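# Tighten two unmarked cover-plate screws with cordless screwdriver

## Task

On the cover plate, find the two screws that lack an orange paint mark; these are loose. Using the cordless screwdriver lying on the table (squeeze its trigger to make it spin), drive both of them down until tight, and make sure the screwdriver is switched off at the end.

## Robot and tools

ROBOT. Two arms, left_arm and right_arm, each carrying an identical five-fingered right hand (not mirrored, so every hand number and axis means the same on both). Each arm is steered by its hand point: a spot 0.05 m in front of the palm where index pad and thumb tip meet in a pinch. Hand-point axes: +z along the straightened fingers (which extend 0.06 to 0.07 m past it), +y out of the palm, +x across the palm toward the little finger. A rigid bracket on the little-finger side of the wrist reaches about 0.10 m across the palm and can collide with things. Large turns about x or y may shift the point by up to 2 cm.

SCENE FRAME. Metres. Origin at table-top height, halfway between the two arm bases; +x points out over the table, +z up, and left_arm sits toward +y (arm names do not match image sides). Results report each hand point's end_effector_position, end_effector_quat_wxyz and velocities in this frame; printed positions may be slightly off at long reach.

THE 28-NUMBER ROW. Used by execute_actions and move. All values lie in [-1, 1], and both arms are always filled in. Order: left arm dx, dy, dz, rx, ry, rz; left hand little, ring, middle, index, thumb_bend, thumb_turn, force_limit, speed; then the same fourteen for the right arm. The six pose numbers are an offset, not a pose: they are measured along scene axes from that arm's Hand target as it was when the action or move began, with 1.0 meaning 0.6 m or 180 degrees; rx, ry, rz form a single rotation vector turning about the Hand target's position. Sending the same offset twice moves twice. All zeros re-commands the current Hand target. The six finger/thumb numbers are absolute targets: +1 straight/open, -1 fully curled; thumb_turn +1 beside the palm, -1 opposite the fingers. A pinch is roughly index -0.22, thumb_bend -0.75, thumb_turn -0.57. force_limit maps -1..+1 to about 0..10 N at the fingertip (0..15 N for the two thumb motors); speed maps -1..+1 from nearly still to full speed (whole travel in 0.6 s). No value means 'unchanged': to leave a hand alone, resend the eight hand numbers last executed for it (or, if none yet, its hand_measured plus hand_force_limit and hand_speed). Use speed -0.9 or lower for gentle closing; to grip harder, raise force_limit and send a target more closed than hand_measured. An object 0.035 to 0.08 m thick can be wrapped if the thumb is turned in front of the palm before contact.

CONTROLLER. Each step, the commanded pose is clipped to within 100 mm and 16 degrees of the measured hand point, so Hand target in the result may fall short of what you asked; plan the next offset from it. The hand point often rests a little short of its target and keeps pushing toward it until commanded otherwise.

TOOLS.
execute_actions(actions, cameras): actions is a list of actions; each action is a list of up to 15 rows, one row per 1/30 s step, the last row repeated to fill 15 steps. Every row in an action is offset from the pose at that action's start. An empty list just returns state and images.
move(target, speed, blend, stop_force, zero, blocking, cameras): target is one row, or up to 15 rows differing only in their pose offsets, all counted from the same starting Hand targets. Hand numbers in it are sent at the start. speed is the path's top linear speed in m/s, 0.002 to 0.5 (default 0.25), one number or one per target; rotation is capped at twice that in rad/s. blend (m) rounds corners between listed targets. stop_force (4 to 80 N, shared by both arms) halts an arm's path when its wrist sensor feels that much push against the motion; use it slowly for touching down, not for turning moves or for backing off a contact. zero (default true) re-zeros the sensor before the move. blocking=false returns early (not allowed with stop_force). The result adds a move: line such as done, off_target, contact, held, moving or fault, plus limits like paced or held.
wait(seconds 0 to 10): lets time pass with commands held.
stop(): brakes a running move.
zoom_image(camera, region [x0, y0, x1, y1] in pixels, at most 504 by 504): closer view of the latest image.
show_instructions(): shows the reference pages (e.g. the screwdriver page).
zero_wrist_force(arm): re-zeros that arm's wrist force and torque readings.
finished_scene(scene): ends the scene irreversibly.
Cameras: cam_head_left, cam_head_right, cam_high (896x504), cam_left_wrist, cam_right_wrist (672x504).

RESULT LINES. Hand target (base for the next offsets), hand_measured, hand_stopped_by (moving, target, force, stalled, fault), hand_load_n (positive when pushed open; near 0 means grip lost), Joint positions and torques, Wrist force and torque along the hand's own axes plus the peak since the previous reading, 'pose unreachable' when the clearance check between arms withheld a command, MOTOR HOT as a warning before an over-temperature stop.

AVOID. Contact torque at a joint limit (shoulder 297, elbow 135, wrists 48.6 N m) or about 150 N on an arm causes a 10 s fault stop. Arms are stiff, so aiming even slightly beyond a firm surface can trigger it; approach slowly with stop_force. Do not let the arms strike each other, drop or fling the screwdriver, overload the fingers, or let anything end up off the table. Long stretched poses or pushing toward unreachable targets heat motors. Turn the screwdriver off (release the trigger) before finishing.

Each tool is called after ">>>" by a JSON object that holds its "op" and its "data", one argument or row to a line.

Reference images:

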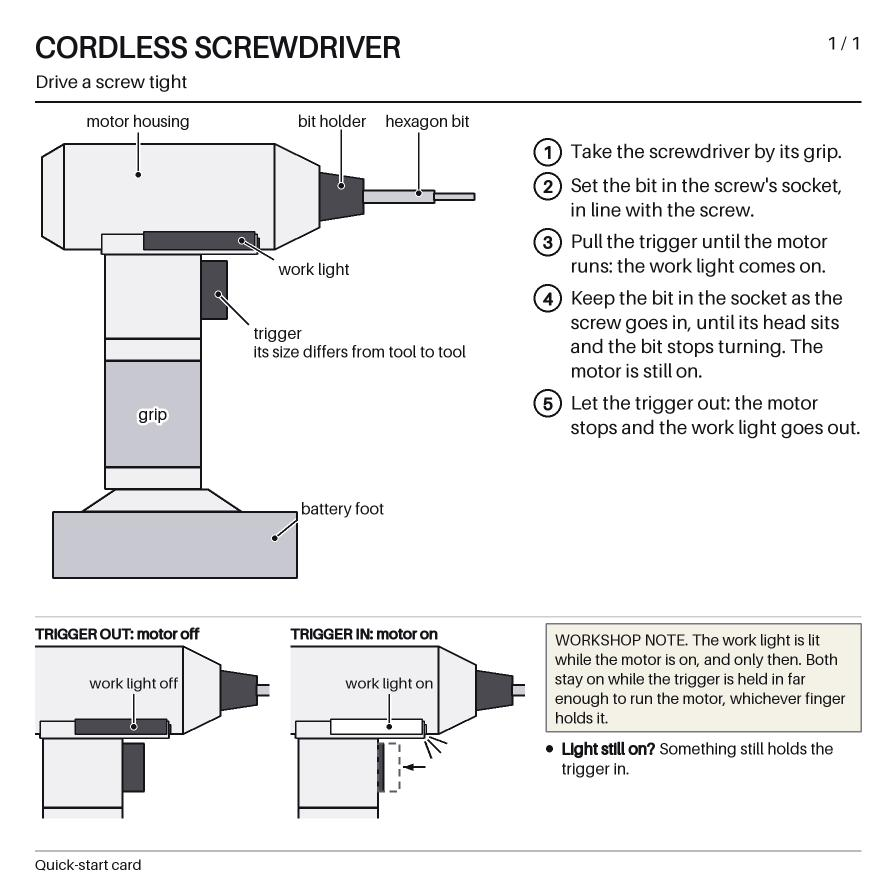

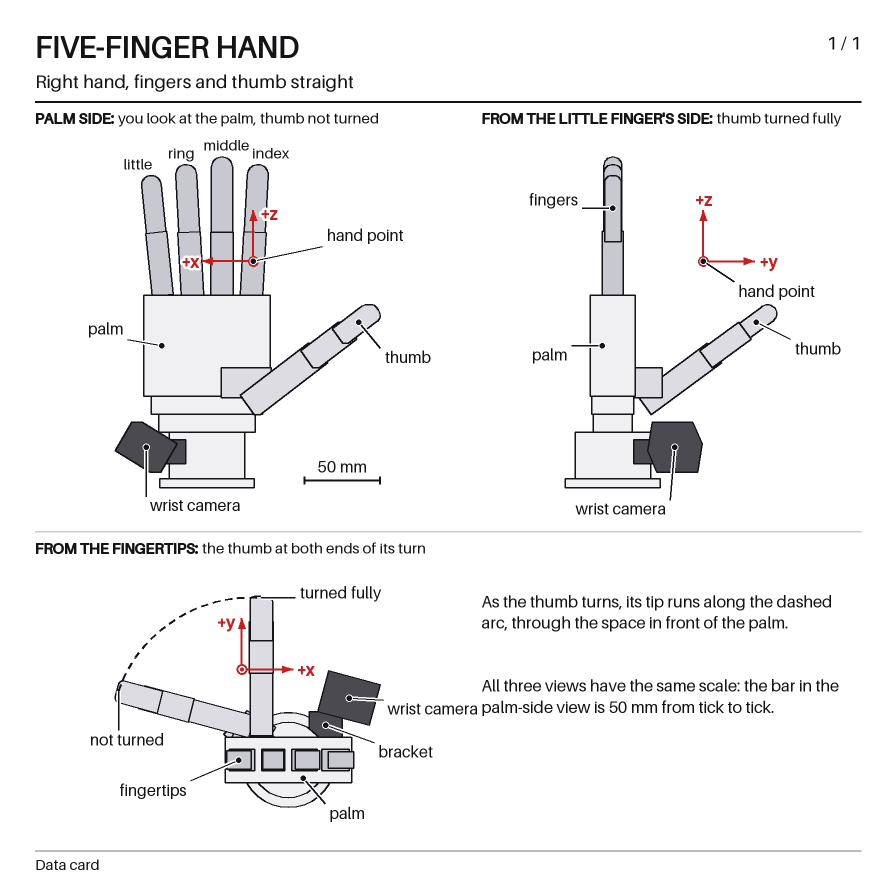

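## Session

>>> {"op": "execute_actions", "data": {
  "actions": []
}}

Scene clock: 161.63 s.
left_arm: end_effector_position=(+0.6343, +0.4050, +0.4303) hand_measured=(+1.000, +1.000, +1.000, +1.000, +1.000, +1.000) hand_load_n=(+0.0, +0.0, +0.0, +0.0, +0.0, +0.0) hand_stopped_by=(target, target, target, target, target, target) hand_force_limit=0.00 hand_speed=-0.80 end_effector_quat_wxyz=(+0.025, +0.542, -0.170, +0.822) end_effector_velocity=(+0.000, -0.001, +0.000) end_effector_angular_velocity=(-0.001, -0.001, -0.001) | right_arm: end_effector_position=(+0.7351, +0.3754, +0.2858) hand_measured=(-0.922, -0.914, -0.908, -0.400, +0.382, -1.000) hand_load_n=(+0.5, +6.0, +10.5, +0.0, +7.0, +4.0) hand_stopped_by=(force, force, force, target, force, target) hand_force_limit=0.60 hand_speed=-0.70 end_effector_quat_wxyz=(+0.678, -0.195, +0.680, +0.200) end_effector_velocity=(+0.000, +0.000, +0.000) end_effector_angular_velocity=(+0.000, +0.000, +0.000)
Joint positions: left_arm=[-0.433 -1.662 2.215 -0.915 1.51 -4.416] | right_arm=[0.881 -0.717 1.092 -0.374 1.945 -1.563]
Joint velocities: left_arm=[0 0 0 -0.001 0.001 -0.001] | right_arm=[0 0 0 -0.001 0 0]
Joint torques (N m): left_arm=[9.74 -21.15 -41.63 -5.79 1.82 -1.65] | right_arm=[13.91 -122.52 -44.93 -2.47 1.89 -0.76]
Wrist force (N): left_arm=[2.1 0.9 1.2] | right_arm=[8.6 -0.7 -4.6]
Wrist torque (N m): left_arm=[0.08 -0.48 0.24] | right_arm=[0.07 -0.52 0.18]
Wrist force, peak (N): left_arm=[2.1 0.9 1.2] | right_arm=[8.6 -0.7 -4.6]
Hand target: left_arm +0.6343, +0.4050, +0.4303; +0.025, +0.542, -0.170, +0.822 | right_arm +0.7351, +0.3754, +0.2859; +0.678, -0.195, +0.680, +0.200
Off the commanded pose: left_arm 0.000 m, 0 deg | right_arm 0.000 m, 0 deg.

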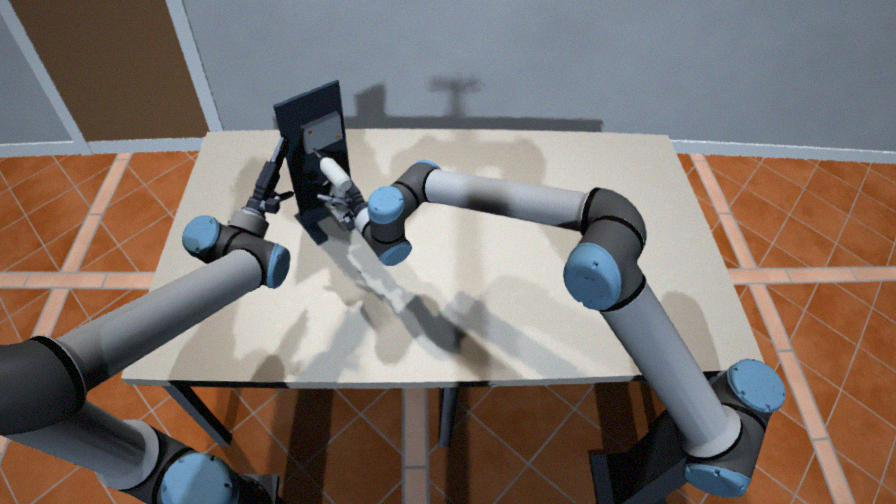

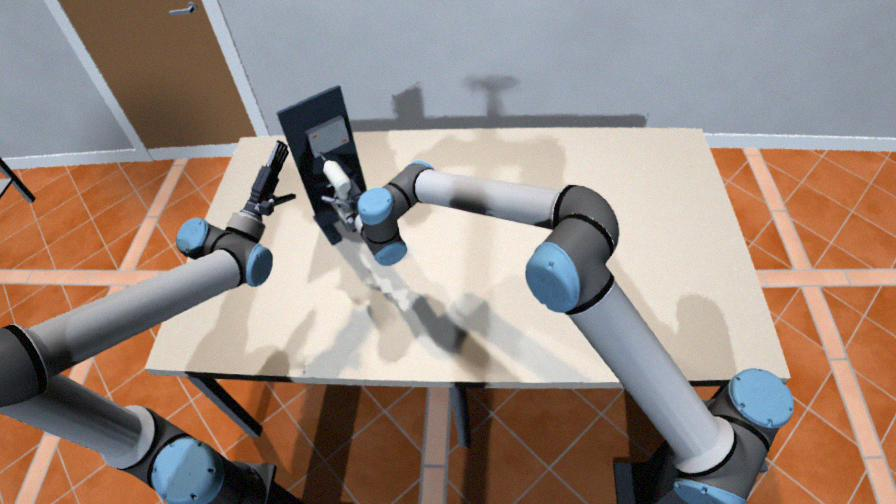

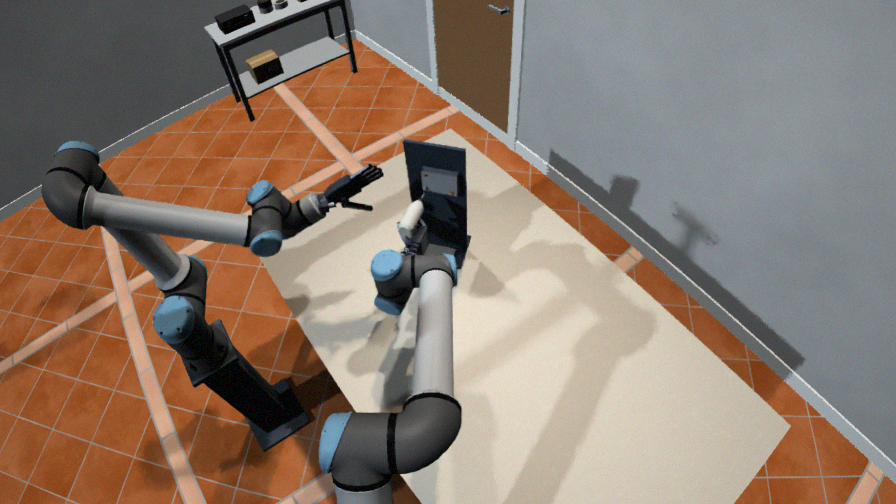

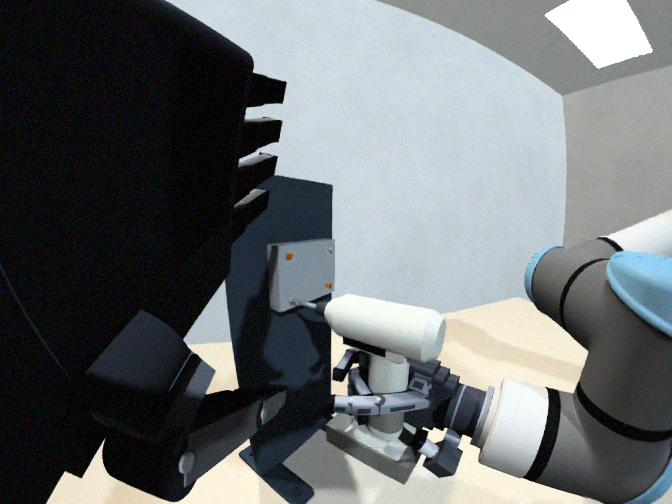

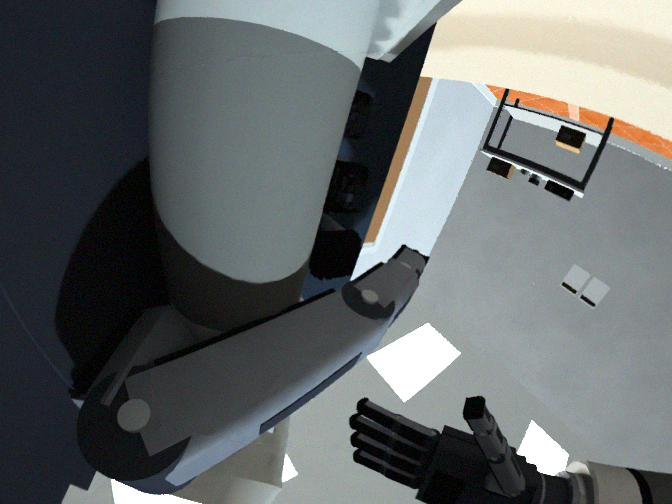

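>>> {"op": "zoom_image", "data": {
  "camera": "cam_left_wrist",
  "region": [230, 210, 470, 390]
}}

>>> {"op": "zoom_image", "data": {
  "camera": "cam_head_left",
  "region": [260, 80, 400, 220]
}}

>>> {"op": "zoom_image", "data": {
  "camera": "cam_high",
  "region": [370, 130, 490, 270]
}}

>>> {"op": "zoom_image", "data": {
  "camera": "cam_head_right",
  "region": [270, 80, 410, 220]
}}

Scaled by 2.100 from the camera's 672x504 image, which has a finer 960x720 frame.

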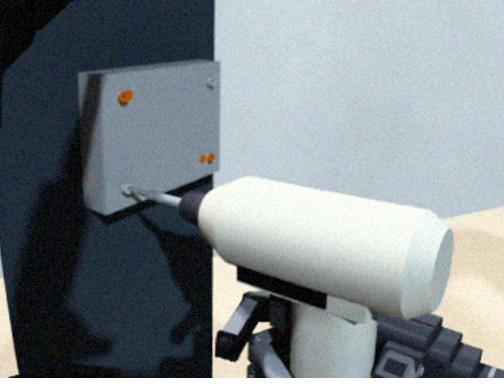

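Scaled by 3.600.

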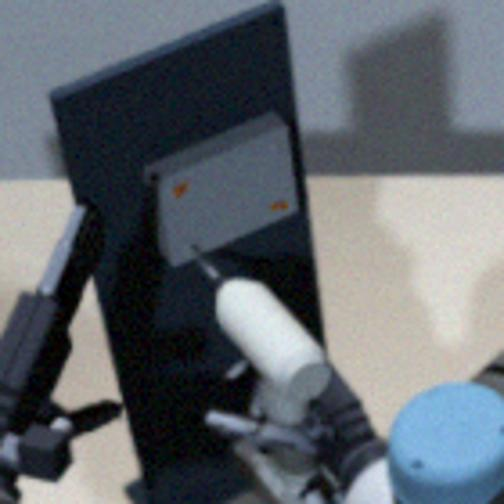

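Scaled by 3.600.

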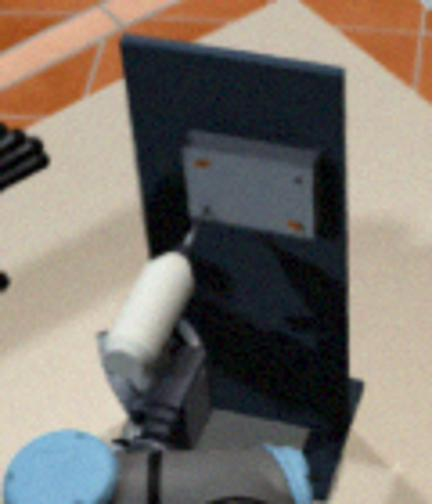

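Scaled by 3.600.

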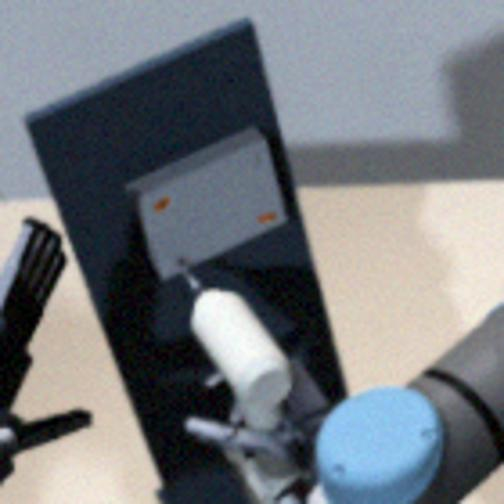

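>>> {"op": "zoom_image", "data": {
  "camera": "cam_left_wrist",
  "region": [260, 230, 340, 310]
}}

>>> {"op": "zoom_image", "data": {
  "camera": "cam_right_wrist",
  "region": [60, 80, 440, 460]
}}

Scaled by 6.300 from the camera's 672x504 image, which has a finer 960x720 frame.

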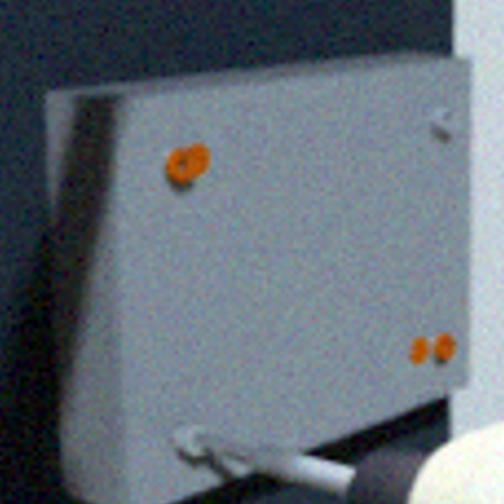

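Scaled by 1.326 from the camera's 672x504 image, which has a finer 960x720 frame.

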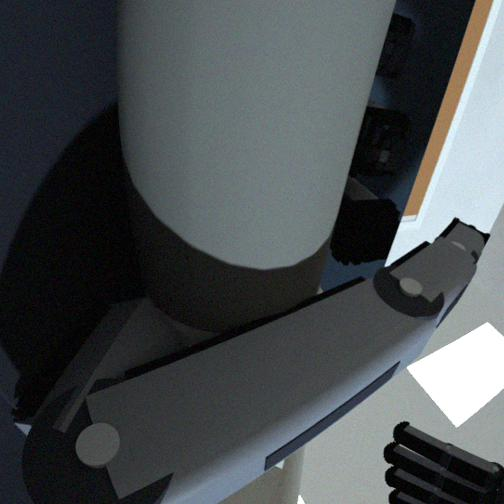

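>>> {"op": "move", "data": {
  "target": [0.02, 0.14, 0.05, 0, 0, -0.155, -1, -1, -1, -1, 1, 1, 0.0, -0.3, 0, 0, 0, 0, 0, 0, -0.922, -0.914, -0.908, -0.4, 0.382, -1, 0.6, -0.7],
  "cameras": ["cam_left_wrist", "cam_head_left"],
  "speed": 0.2
}}

>>> {"op": "zoom_image", "data": {
  "camera": "cam_left_wrist",
  "region": [200, 180, 440, 360]
}}

Scene clock: 165.00 s.
left_arm: end_effector_position=(+0.6466, +0.4891, +0.4602) hand_measured=(-1.000, -1.000, -1.000, -1.000, +1.000, +1.000) hand_load_n=(+0.0, +0.0, +0.0, +0.0, +0.0, +0.0) hand_stopped_by=(target, target, target, target, target, target) hand_force_limit=0.00 hand_speed=-0.30 end_effector_quat_wxyz=(+0.223, +0.485, -0.296, +0.792) end_effector_velocity=(+0.000, +0.000, +0.001) end_effector_angular_velocity=(-0.001, +0.001, +0.000) | right_arm: end_effector_position=(+0.7350, +0.3754, +0.2859) hand_measured=(-0.922, -0.912, -0.906, -0.400, +0.388, -1.000) hand_load_n=(+0.5, +6.0, +9.0, +0.0, +6.5, +4.5) hand_stopped_by=(target, target, force, target, target, target) hand_force_limit=0.60 hand_speed=-0.70 end_effector_quat_wxyz=(+0.678, -0.195, +0.680, +0.200) end_effector_velocity=(+0.000, +0.000, +0.000) end_effector_angular_velocity=(-0.001, +0.001, +0.000)
Joint positions: left_arm=[-0.065 -1.498 2.005 -1 2.298 -4.782] | right_arm=[0.881 -0.718 1.092 -0.374 1.945 -1.563]
Joint velocities: left_arm=[0.001 -0.001 0 0 0 -0.002] | right_arm=[0 0 0 0.001 0 0]
Joint torques (N m): left_arm=[8.33 -61.13 -27.34 -0.16 1.46 -2.84] | right_arm=[6.89 -129.82 -44.58 -5.82 -0.1 -1.88]
Wrist force (N): left_arm=[2.7 1.2 1.5] | right_arm=[7.9 -0.5 -2.9]
Wrist torque (N m): left_arm=[0.11 -0.60 0.33] | right_arm=[-0.06 -0.43 0.12]
Wrist force, peak (N): left_arm=[2.2 2.8 1.0] | right_arm=[8.3 -0.8 -5.0]
Hand target: left_arm +0.6466, +0.4891, +0.4603; +0.223, +0.485, -0.296, +0.792 | right_arm +0.7351, +0.3754, +0.2859; +0.678, -0.195, +0.680, +0.200
Off the commanded pose: left_arm 0.000 m, 0 deg | right_arm 0.000 m, 0 deg.
move: done
Images, in order (width x height): cam_head_left 896x504, cam_left_wrist 672x504.

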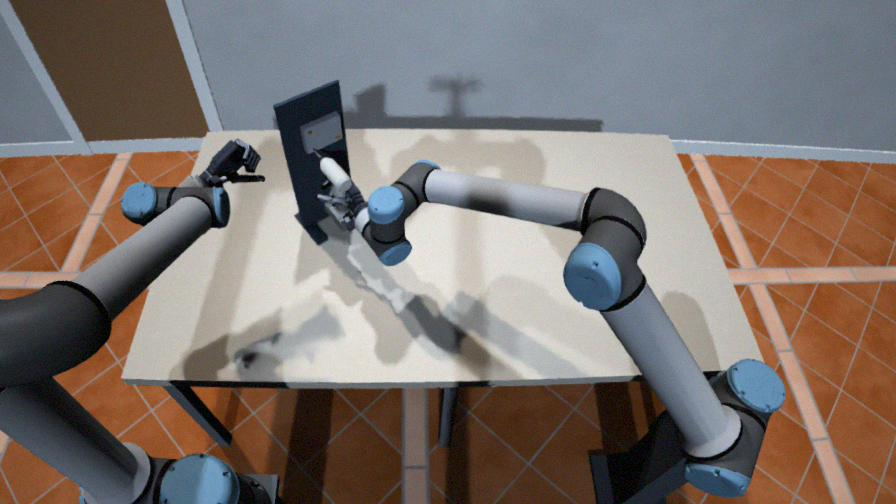

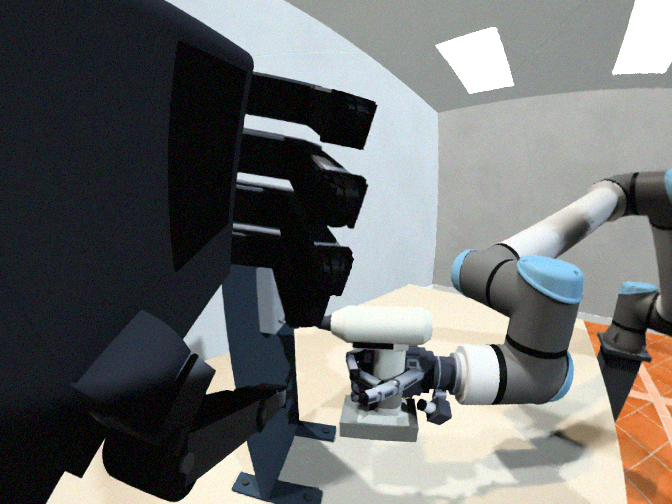

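Scaled by 2.100 from the camera's 672x504 image, which has a finer 960x720 frame.

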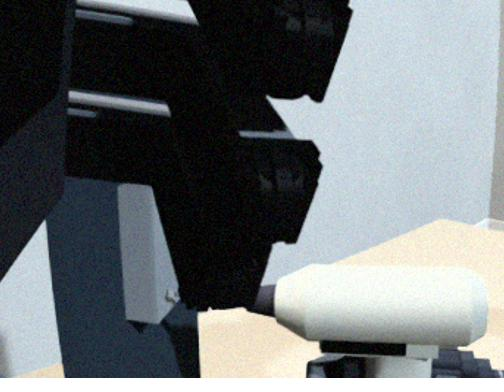

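>>> {"op": "move", "data": {
  "target": [0.0, 0.0, -0.03, 0, 0, 0, 1, 1, 1, 1, 1, 1, 0.0, -0.3, 0, 0, 0, 0, 0, 0, -0.922, -0.914, -0.908, -0.4, 0.382, -1, 0.6, -0.7],
  "cameras": ["cam_left_wrist"],
  "speed": 0.2
}}

>>> {"op": "zoom_image", "data": {
  "camera": "cam_left_wrist",
  "region": [220, 220, 380, 340]
}}

Scene clock: 167.23 s.
left_arm: end_effector_position=(+0.6466, +0.4892, +0.4423) hand_measured=(+1.000, +1.000, +1.000, +1.000, +1.000, +1.000) hand_load_n=(+0.0, +0.0, +0.0, +0.0, +0.0, +0.0) hand_stopped_by=(target, target, target, target, target, target) hand_force_limit=0.00 hand_speed=-0.30 end_effector_quat_wxyz=(+0.223, +0.485, -0.296, +0.792) end_effector_velocity=(+0.000, +0.000, +0.000) end_effector_angular_velocity=(+0.001, -0.002, +0.000) | right_arm: end_effector_position=(+0.7350, +0.3754, +0.2859) hand_measured=(-0.922, -0.912, -0.906, -0.400, +0.388, -1.000) hand_load_n=(+0.5, +5.5, +9.0, +0.0, +7.0, +4.0) hand_stopped_by=(target, target, force, target, target, target) hand_force_limit=0.60 hand_speed=-0.70 end_effector_quat_wxyz=(+0.678, -0.195, +0.680, +0.200) end_effector_velocity=(+0.000, +0.000, +0.001) end_effector_angular_velocity=(+0.001, -0.001, +0.000)
Joint positions: left_arm=[-0.065 -1.482 2.024 -1.035 2.298 -4.782] | right_arm=[0.881 -0.718 1.092 -0.374 1.945 -1.563]
Joint velocities: left_arm=[0 0 0 0 0 0.002] | right_arm=[0 -0.001 0 0 0 0]
Joint torques (N m): left_arm=[6.43 -58.47 -48.96 -1.3 -0.33 -2.76] | right_arm=[3.98 -129.09 -47.08 -5.03 -0.1 -1.77]
Wrist force (N): left_arm=[2.5 0.9 1.2] | right_arm=[7.4 -0.3 -3.1]
Wrist torque (N m): left_arm=[0.09 -0.58 0.30] | right_arm=[-0.02 -0.35 0.10]
Wrist force, peak (N): left_arm=[3.2 1.2 1.6] | right_arm=[8.3 -0.4 -2.9]
Hand target: left_arm +0.6466, +0.4892, +0.4423; +0.223, +0.485, -0.296, +0.792 | right_arm +0.7351, +0.3754, +0.2859; +0.678, -0.195, +0.680, +0.200
Off the commanded pose: left_arm 0.000 m, 0 deg | right_arm 0.000 m, 0 deg.
move: done
Images, in order (width x height): cam_left_wrist 672x504.

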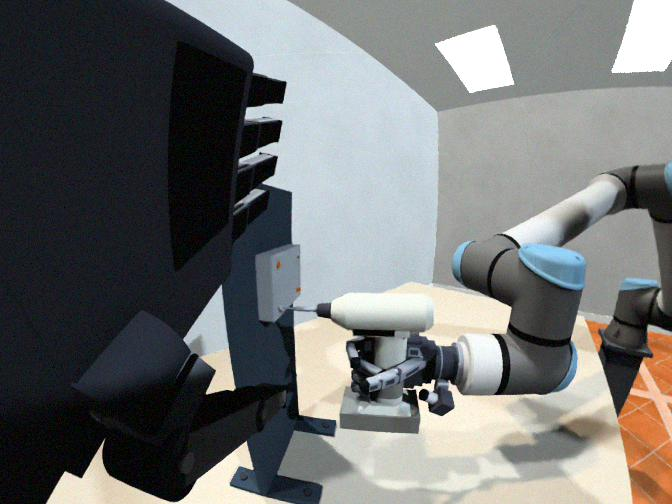

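Scaled by 3.150 from the camera's 672x504 image, which has a finer 960x720 frame.

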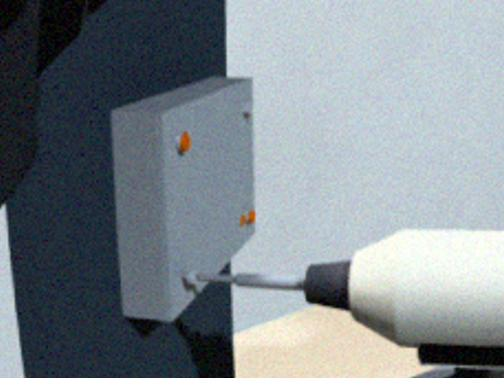

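>>> {"op": "zoom_image", "data": {
  "camera": "cam_left_wrist",
  "region": [264, 290, 324, 330]
}}

>>> {"op": "zoom_image", "data": {
  "camera": "cam_left_wrist",
  "region": [264, 235, 314, 325]
}}

Scaled by 8.400 from the camera's 672x504 image, which has a finer 960x720 frame.

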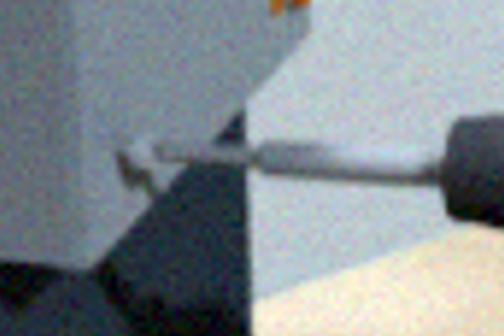

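Scaled by 5.600 from the camera's 672x504 image, which has a finer 960x720 frame.

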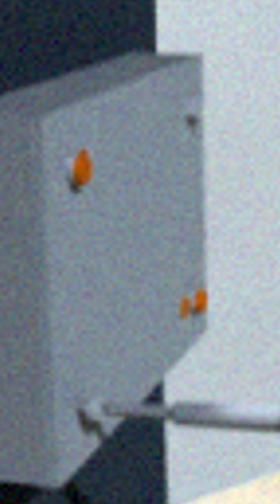

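>>> {"op": "move", "data": {
  "target": [0.0, 0.0, 0, 0, 0, 0, 1, 1, 1, 1, 1, 1, 0.0, -0.3, 0.0211, 0.0134, 0, 0, 0, 0, -0.922, -0.914, -0.908, -0.4, 0.382, -1, 0.6, -0.7],
  "cameras": ["cam_left_wrist"],
  "speed": 0.006,
  "stop_force": 5
}}

>>> {"op": "zoom_image", "data": {
  "camera": "cam_left_wrist",
  "region": [220, 220, 380, 340]
}}

>>> {"op": "zoom_image", "data": {
  "camera": "cam_left_wrist",
  "region": [264, 290, 324, 330]
}}

Scene clock: 168.50 s.
left_arm: end_effector_position=(+0.6466, +0.4892, +0.4423) hand_measured=(+1.000, +1.000, +1.000, +1.000, +1.000, +1.000) hand_load_n=(+0.0, +0.0, +0.0, +0.0, +0.0, +0.0) hand_stopped_by=(target, target, target, target, target, target) hand_force_limit=0.00 hand_speed=-0.30 end_effector_quat_wxyz=(+0.223, +0.485, -0.296, +0.792) end_effector_velocity=(+0.000, +0.001, +0.001) end_effector_angular_velocity=(-0.001, +0.001, +0.000) | right_arm: end_effector_position=(+0.7352, +0.3756, +0.2860) hand_measured=(-0.922, -0.912, -0.906, -0.400, +0.390, -1.000) hand_load_n=(+1.0, +6.0, +8.5, +0.0, +7.0, +3.0) hand_stopped_by=(target, target, force, target, target, target) hand_force_limit=0.60 hand_speed=-0.70 end_effector_quat_wxyz=(+0.678, -0.195, +0.680, +0.200) end_effector_velocity=(+0.000, +0.000, -0.001) end_effector_angular_velocity=(-0.001, +0.001, +0.000)
Joint positions: left_arm=[-0.065 -1.482 2.024 -1.035 2.298 -4.782] | right_arm=[0.881 -0.717 1.091 -0.373 1.945 -1.563]
Joint velocities: left_arm=[0.001 -0.001 0 0 0 -0.002] | right_arm=[0 0 0 0.001 0 0]
Joint torques (N m): left_arm=[7.83 -58.44 -44.26 -1.67 -1.4 -2.86] | right_arm=[8.58 -130.11 -40.79 -6.37 1.13 -1.72]
Wrist force (N): left_arm=[2.5 1.0 1.5] | right_arm=[8.0 0.1 -1.7]
Wrist torque (N m): left_arm=[0.09 -0.58 0.30] | right_arm=[-0.14 -0.35 0.09]
Wrist force, peak (N): left_arm=[2.8 1.0 1.6] | right_arm=[9.7 -0.7 -9.5]
Hand target: left_arm +0.6466, +0.4892, +0.4423; +0.223, +0.485, -0.296, +0.792 | right_arm +0.7352, +0.3756, +0.2860; +0.678, -0.195, +0.680, +0.200
Off the commanded pose: left_arm 0.000 m, 0 deg | right_arm 0.015 m, 0 deg.
move: contact (right_arm)
Images, in order (width x height): cam_left_wrist 672x504.

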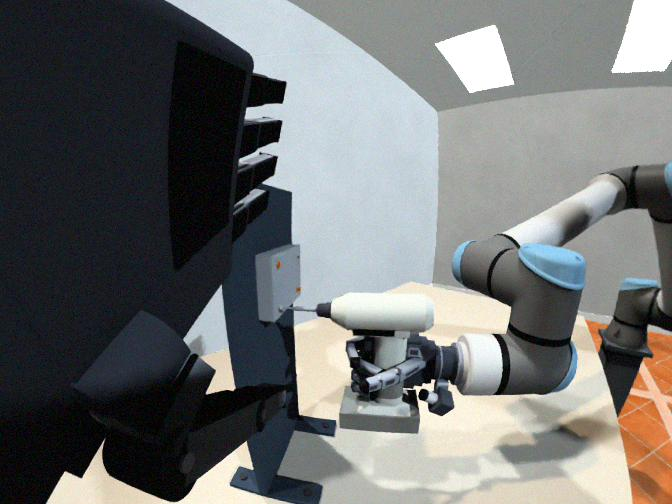

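Scaled by 3.150 from the camera's 672x504 image, which has a finer 960x720 frame.

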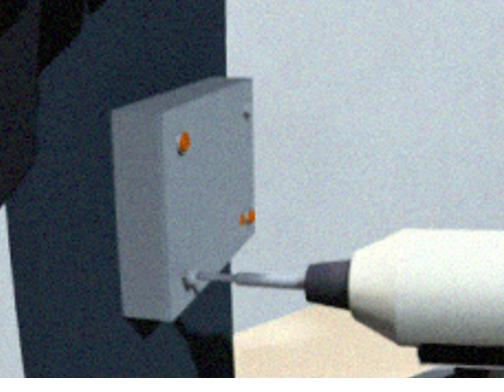

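Scaled by 8.400 from the camera's 672x504 image, which has a finer 960x720 frame.

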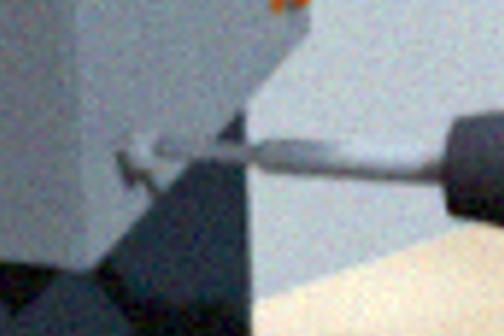

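>>> {"op": "move", "data": {
  "target": [0.0, 0.0, 0, 0, 0, 0, 1, 1, 1, 1, 1, 1, 0.0, -0.3, 0, 0, 0, 0, 0, 0, -0.922, -0.914, -0.908, -0.6, 0.382, -1, 0.6, -0.7],
  "cameras": ["cam_left_wrist"]
}}

>>> {"op": "zoom_image", "data": {
  "camera": "cam_left_wrist",
  "region": [264, 280, 454, 430]
}}

Scene clock: 169.70 s.
left_arm: end_effector_position=(+0.6466, +0.4892, +0.4423) hand_measured=(+1.000, +1.000, +1.000, +1.000, +1.000, +1.000) hand_load_n=(+0.0, +0.0, +0.0, +0.0, +0.0, +0.0) hand_stopped_by=(target, target, target, target, target, target) hand_force_limit=0.00 hand_speed=-0.30 end_effector_quat_wxyz=(+0.223, +0.485, -0.296, +0.792) end_effector_velocity=(+0.000, -0.001, +0.000) end_effector_angular_velocity=(-0.001, +0.001, -0.001) | right_arm: end_effector_position=(+0.7352, +0.3756, +0.2860) hand_measured=(-0.922, -0.912, -0.906, -0.600, +0.390, -1.000) hand_load_n=(+1.0, +6.0, +8.5, +0.0, +7.0, +3.5) hand_stopped_by=(target, target, force, target, target, target) hand_force_limit=0.60 hand_speed=-0.70 end_effector_quat_wxyz=(+0.678, -0.195, +0.680, +0.200) end_effector_velocity=(+0.000, +0.000, +0.000) end_effector_angular_velocity=(+0.000, +0.000, +0.000)
Joint positions: left_arm=[-0.065 -1.482 2.024 -1.035 2.298 -4.782] | right_arm=[0.881 -0.717 1.091 -0.373 1.945 -1.563]
Joint velocities: left_arm=[-0.001 0.001 0 0 -0.001 -0.001] | right_arm=[0 0 0 0 0 0]
Joint torques (N m): left_arm=[6.01 -58.62 -41.48 -2.64 -2.02 -3.1] | right_arm=[13.74 -130.47 -42.85 -5.46 1.37 -1.58]
Wrist force (N): left_arm=[2.6 1.3 1.4] | right_arm=[7.8 0.3 -1.9]
Wrist torque (N m): left_arm=[0.13 -0.60 0.32] | right_arm=[-0.10 -0.32 0.09]
Wrist force, peak (N): left_arm=[2.9 1.1 1.3] | right_arm=[8.3 0.1 -1.8]
Hand target: left_arm +0.6466, +0.4892, +0.4423; +0.223, +0.485, -0.296, +0.792 | right_arm +0.7352, +0.3756, +0.2860; +0.678, -0.195, +0.680, +0.200
Off the commanded pose: left_arm 0.000 m, 0 deg | right_arm 0.000 m, 0 deg.
move: done
Images, in order (width x height): cam_left_wrist 672x504.

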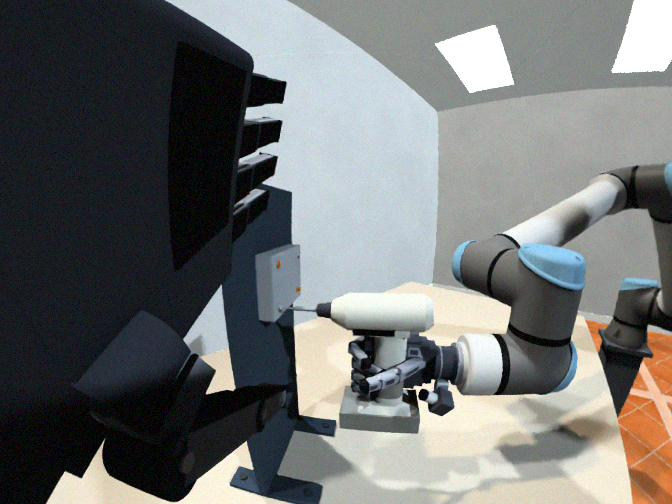

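Scaled by 2.653 from the camera's 672x504 image, which has a finer 960x720 frame.

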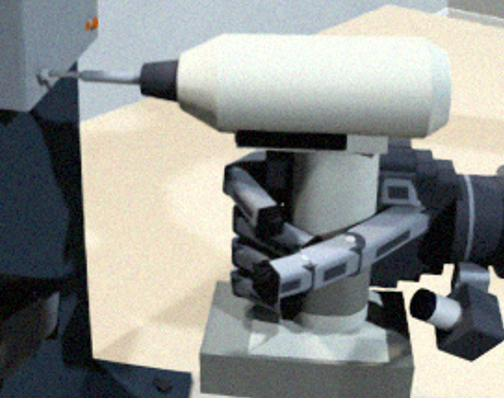

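>>> {"op": "move", "data": {
  "target": [0.0, 0.0, 0, 0, 0, 0, 1, 1, 1, 1, 1, 1, 0.0, -0.3, 0, 0, 0, 0, 0, 0, -0.922, -0.914, -0.908, -0.72, 0.382, -1, 0.6, -0.7],
  "cameras": ["cam_left_wrist"]
}}

>>> {"op": "zoom_image", "data": {
  "camera": "cam_left_wrist",
  "region": [264, 280, 454, 430]
}}

Scene clock: 170.60 s.
left_arm: end_effector_position=(+0.6466, +0.4892, +0.4423) hand_measured=(+1.000, +1.000, +1.000, +1.000, +1.000, +1.000) hand_load_n=(+0.0, +0.0, +0.0, +0.0, +0.0, +0.0) hand_stopped_by=(target, target, target, target, target, target) hand_force_limit=0.00 hand_speed=-0.30 end_effector_quat_wxyz=(+0.223, +0.485, -0.296, +0.792) end_effector_velocity=(+0.000, +0.000, +0.000) end_effector_angular_velocity=(-0.001, +0.000, +0.001) | right_arm: end_effector_position=(+0.7352, +0.3756, +0.2860) hand_measured=(-0.922, -0.912, -0.906, -0.720, +0.390, -1.000) hand_load_n=(+1.0, +6.0, +8.5, +2.0, +7.5, +3.0) hand_stopped_by=(target, target, force, target, target, target) hand_force_limit=0.60 hand_speed=-0.70 end_effector_quat_wxyz=(+0.678, -0.195, +0.680, +0.200) end_effector_velocity=(+0.000, +0.000, +0.001) end_effector_angular_velocity=(+0.000, +0.000, +0.000)
Joint positions: left_arm=[-0.065 -1.482 2.024 -1.035 2.298 -4.782] | right_arm=[0.881 -0.717 1.091 -0.373 1.945 -1.563]
Joint velocities: left_arm=[0 0 0 0 0 0] | right_arm=[0 -0.001 0 0 0 0]
Joint torques (N m): left_arm=[1.74 -59.7 -38.18 -3.17 -1.99 -2.65] | right_arm=[12.97 -130.74 -44.45 -4.48 1.31 -1.67]
Wrist force (N): left_arm=[2.8 1.5 1.4] | right_arm=[8.0 0.1 -0.9]
Wrist torque (N m): left_arm=[0.17 -0.62 0.33] | right_arm=[-0.12 -0.28 0.10]
Wrist force, peak (N): left_arm=[3.0 1.2 1.3] | right_arm=[8.4 0.3 -1.4]
Hand target: left_arm +0.6466, +0.4892, +0.4423; +0.223, +0.485, -0.296, +0.792 | right_arm +0.7352, +0.3756, +0.2860; +0.678, -0.195, +0.680, +0.200
Off the commanded pose: left_arm 0.000 m, 0 deg | right_arm 0.000 m, 0 deg.
move: done
Images, in order (width x height): cam_left_wrist 672x504.

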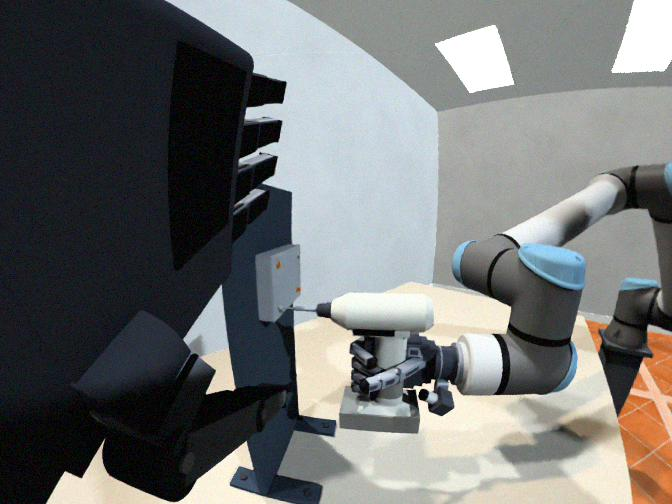

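Scaled by 2.653 from the camera's 672x504 image, which has a finer 960x720 frame.

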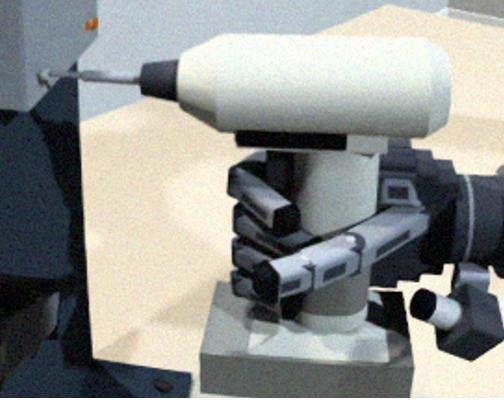

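>>> {"op": "move", "data": {
  "target": [0.0, 0.0, 0, 0, 0, 0, 1, 1, 1, 1, 1, 1, 0.0, -0.3, 0, 0, 0, 0, 0, 0, -0.922, -0.914, -0.908, -0.8, 0.382, -1, 0.6, -0.7],
  "cameras": ["cam_left_wrist"]
}}

>>> {"op": "zoom_image", "data": {
  "camera": "cam_left_wrist",
  "region": [264, 280, 454, 430]
}}

Scene clock: 171.47 s.
left_arm: end_effector_position=(+0.6466, +0.4892, +0.4423) hand_measured=(+1.000, +1.000, +1.000, +1.000, +1.000, +1.000) hand_load_n=(+0.0, +0.0, +0.0, +0.0, +0.0, -0.5) hand_stopped_by=(target, target, target, target, target, target) hand_force_limit=0.00 hand_speed=-0.30 end_effector_quat_wxyz=(+0.223, +0.485, -0.296, +0.792) end_effector_velocity=(+0.000, +0.000, +0.000) end_effector_angular_velocity=(-0.002, +0.003, -0.001) | right_arm: end_effector_position=(+0.7352, +0.3756, +0.2860) hand_measured=(-0.922, -0.912, -0.906, -0.798, +0.390, -1.000) hand_load_n=(+1.0, +6.0, +8.5, +4.0, +7.0, +3.5) hand_stopped_by=(target, target, force, target, target, target) hand_force_limit=0.60 hand_speed=-0.70 end_effector_quat_wxyz=(+0.678, -0.195, +0.680, +0.200) end_effector_velocity=(+0.000, +0.000, +0.000) end_effector_angular_velocity=(+0.000, +0.000, +0.001)
Joint positions: left_arm=[-0.065 -1.482 2.024 -1.035 2.298 -4.782] | right_arm=[0.881 -0.717 1.091 -0.373 1.945 -1.563]
Joint velocities: left_arm=[0 0 0 0 0 -0.002] | right_arm=[0 0 0 0 0 0]
Joint torques (N m): left_arm=[0.63 -56 -35 -4.07 -1.69 -2.65] | right_arm=[12.8 -129.8 -46.21 -3.69 1.37 -1.71]
Wrist force (N): left_arm=[2.3 1.0 1.4] | right_arm=[7.7 0.2 -0.8]
Wrist torque (N m): left_arm=[0.09 -0.54 0.29] | right_arm=[-0.11 -0.22 0.09]
Wrist force, peak (N): left_arm=[2.7 1.4 1.3] | right_arm=[8.5 -0.1 -0.6]
Hand target: left_arm +0.6466, +0.4892, +0.4423; +0.223, +0.485, -0.296, +0.792 | right_arm +0.7352, +0.3756, +0.2860; +0.678, -0.195, +0.680, +0.200
Off the commanded pose: left_arm 0.000 m, 0 deg | right_arm 0.000 m, 0 deg.
move: done
Images, in order (width x height): cam_left_wrist 672x504.

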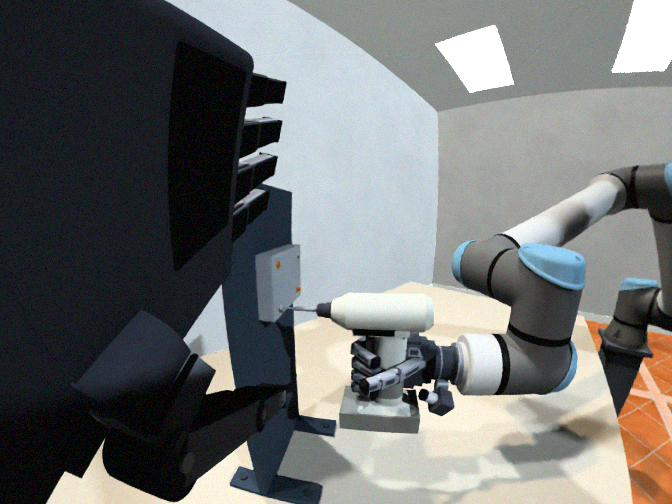

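Scaled by 2.653 from the camera's 672x504 image, which has a finer 960x720 frame.

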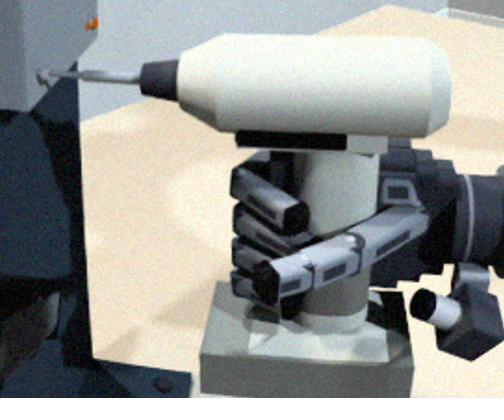

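>>> {"op": "move", "data": {
  "target": [0.0, 0.0, 0, 0, 0, 0, 1, 1, 1, 1, 1, 1, 0.0, -0.3, 0, 0, 0, 0, 0, 0, -0.922, -0.914, -0.908, -0.9, 0.382, -1, 0.6, -0.7],
  "cameras": ["cam_left_wrist"]
}}

>>> {"op": "zoom_image", "data": {
  "camera": "cam_left_wrist",
  "region": [264, 280, 454, 430]
}}

>>> {"op": "zoom_image", "data": {
  "camera": "cam_left_wrist",
  "region": [264, 290, 324, 330]
}}

Scene clock: 172.33 s.
left_arm: end_effector_position=(+0.6466, +0.4892, +0.4423) hand_measured=(+1.000, +1.000, +1.000, +1.000, +1.000, +1.000) hand_load_n=(+0.0, +0.0, +0.0, +0.0, +0.0, +0.0) hand_stopped_by=(target, target, target, target, target, target) hand_force_limit=0.00 hand_speed=-0.30 end_effector_quat_wxyz=(+0.223, +0.485, -0.296, +0.792) end_effector_velocity=(+0.000, -0.001, +0.000) end_effector_angular_velocity=(+0.000, +0.000, -0.001) | right_arm: end_effector_position=(+0.7352, +0.3756, +0.2860) hand_measured=(-0.922, -0.912, -0.906, -0.896, +0.390, -1.000) hand_load_n=(+0.0, +5.0, +7.5, +7.5, +8.0, +3.5) hand_stopped_by=(target, target, force, force, target, target) hand_force_limit=0.60 hand_speed=-0.70 end_effector_quat_wxyz=(+0.678, -0.195, +0.680, +0.200) end_effector_velocity=(+0.000, +0.000, +0.001) end_effector_angular_velocity=(+0.001, -0.001, +0.000)
Joint positions: left_arm=[-0.065 -1.482 2.024 -1.035 2.298 -4.782] | right_arm=[0.881 -0.717 1.091 -0.373 1.945 -1.563]
Joint velocities: left_arm=[-0.001 0 0 0 0 0] | right_arm=[0 -0.001 0 -0.001 0 0]
Joint torques (N m): left_arm=[3.06 -57.62 -31.42 -4.45 -1.67 -3.1] | right_arm=[13.21 -130.69 -47.01 -3.11 1.36 -1.58]
Wrist force (N): left_arm=[2.6 1.1 1.2] | right_arm=[8.5 0.4 -2.0]
Wrist torque (N m): left_arm=[0.12 -0.59 0.31] | right_arm=[-0.05 -0.33 0.13]
Wrist force, peak (N): left_arm=[2.8 1.2 1.5] | right_arm=[8.6 0.1 -1.8]
Hand target: left_arm +0.6466, +0.4892, +0.4423; +0.223, +0.485, -0.296, +0.792 | right_arm +0.7352, +0.3756, +0.2860; +0.678, -0.195, +0.680, +0.200
Off the commanded pose: left_arm 0.000 m, 0 deg | right_arm 0.000 m, 0 deg.
move: done
Images, in order (width x height): cam_left_wrist 672x504.

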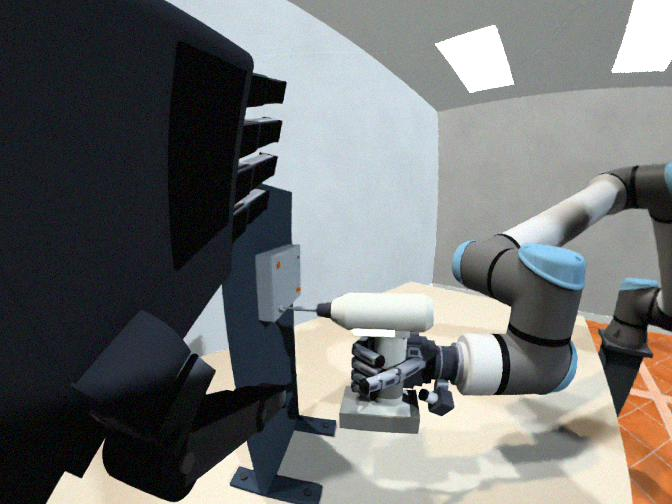

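Scaled by 2.653 from the camera's 672x504 image, which has a finer 960x720 frame.

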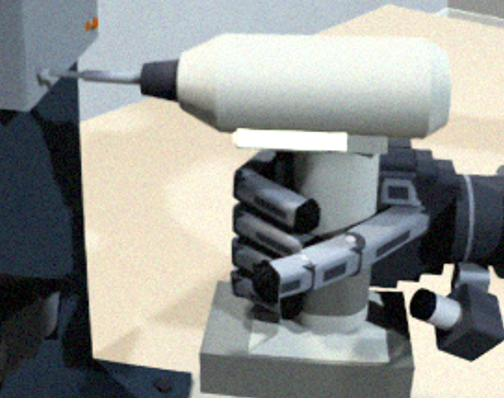

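Scaled by 8.400 from the camera's 672x504 image, which has a finer 960x720 frame.

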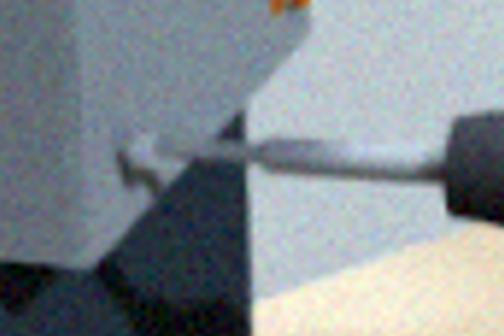

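>>> {"op": "move", "data": {
  "target": [0.0, 0.0, 0, 0, 0, 0, 1, 1, 1, 1, 1, 1, 0.0, -0.3, 0.0211, 0.0134, 0, 0, 0, 0, -0.922, -0.914, -0.908, -0.9, 0.382, -1, 0.6, -0.7],
  "cameras": ["cam_left_wrist"],
  "speed": 0.004,
  "stop_force": 6
}}

>>> {"op": "zoom_image", "data": {
  "camera": "cam_left_wrist",
  "region": [264, 290, 324, 330]
}}

Scene clock: 173.37 s.
left_arm: end_effector_position=(+0.6466, +0.4892, +0.4423) hand_measured=(+1.000, +1.000, +1.000, +1.000, +1.000, +1.000) hand_load_n=(+0.0, +0.0, +0.0, +0.0, +0.0, -0.5) hand_stopped_by=(target, target, target, target, target, target) hand_force_limit=0.00 hand_speed=-0.30 end_effector_quat_wxyz=(+0.223, +0.485, -0.296, +0.792) end_effector_velocity=(+0.000, -0.001, -0.001) end_effector_angular_velocity=(-0.001, +0.002, -0.001) | right_arm: end_effector_position=(+0.7354, +0.3758, +0.2861) hand_measured=(-0.922, -0.912, -0.906, -0.896, +0.390, -1.000) hand_load_n=(+0.5, +5.0, +7.0, +7.0, +8.5, +2.5) hand_stopped_by=(target, target, force, force, target, target) hand_force_limit=0.60 hand_speed=-0.70 end_effector_quat_wxyz=(+0.678, -0.195, +0.680, +0.200) end_effector_velocity=(+0.000, +0.000, -0.001) end_effector_angular_velocity=(+0.000, +0.000, +0.000)
Joint positions: left_arm=[-0.065 -1.482 2.024 -1.035 2.298 -4.782] | right_arm=[0.881 -0.717 1.09 -0.373 1.945 -1.563]
Joint velocities: left_arm=[-0.001 0.001 0 0.001 0 -0.002] | right_arm=[0 0.001 0 0 0 0]
Joint torques (N m): left_arm=[-1.85 -57.75 -29.95 -5.41 -2.2 -3.09] | right_arm=[1.67 -132.32 -41.44 -6.58 1.56 -1.56]
Wrist force (N): left_arm=[2.7 1.4 1.5] | right_arm=[8.3 0.4 -3.1]
Wrist torque (N m): left_arm=[0.14 -0.61 0.32] | right_arm=[-0.05 -0.32 0.10]
Wrist force, peak (N): left_arm=[2.9 1.2 1.5] | right_arm=[9.3 0.7 -8.5]
Hand target: left_arm +0.6466, +0.4892, +0.4423; +0.223, +0.485, -0.296, +0.792 | right_arm +0.7354, +0.3758, +0.2861; +0.678, -0.195, +0.680, +0.200
Off the commanded pose: left_arm 0.000 m, 0 deg | right_arm 0.015 m, 0 deg.
move: contact (right_arm)
Images, in order (width x height): cam_left_wrist 672x504.

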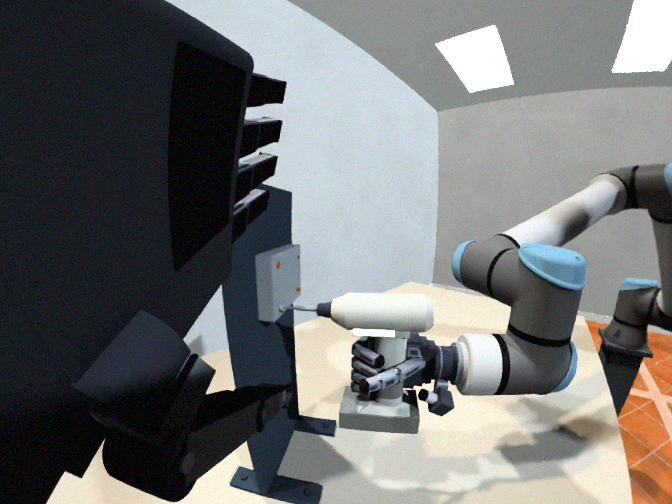

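Scaled by 8.400 from the camera's 672x504 image, which has a finer 960x720 frame.

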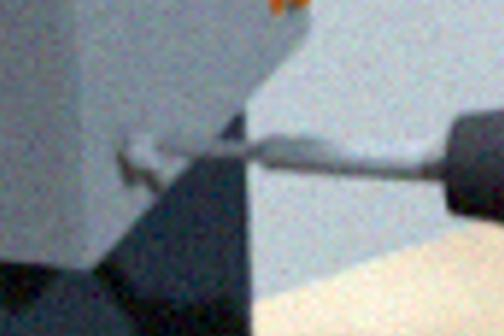

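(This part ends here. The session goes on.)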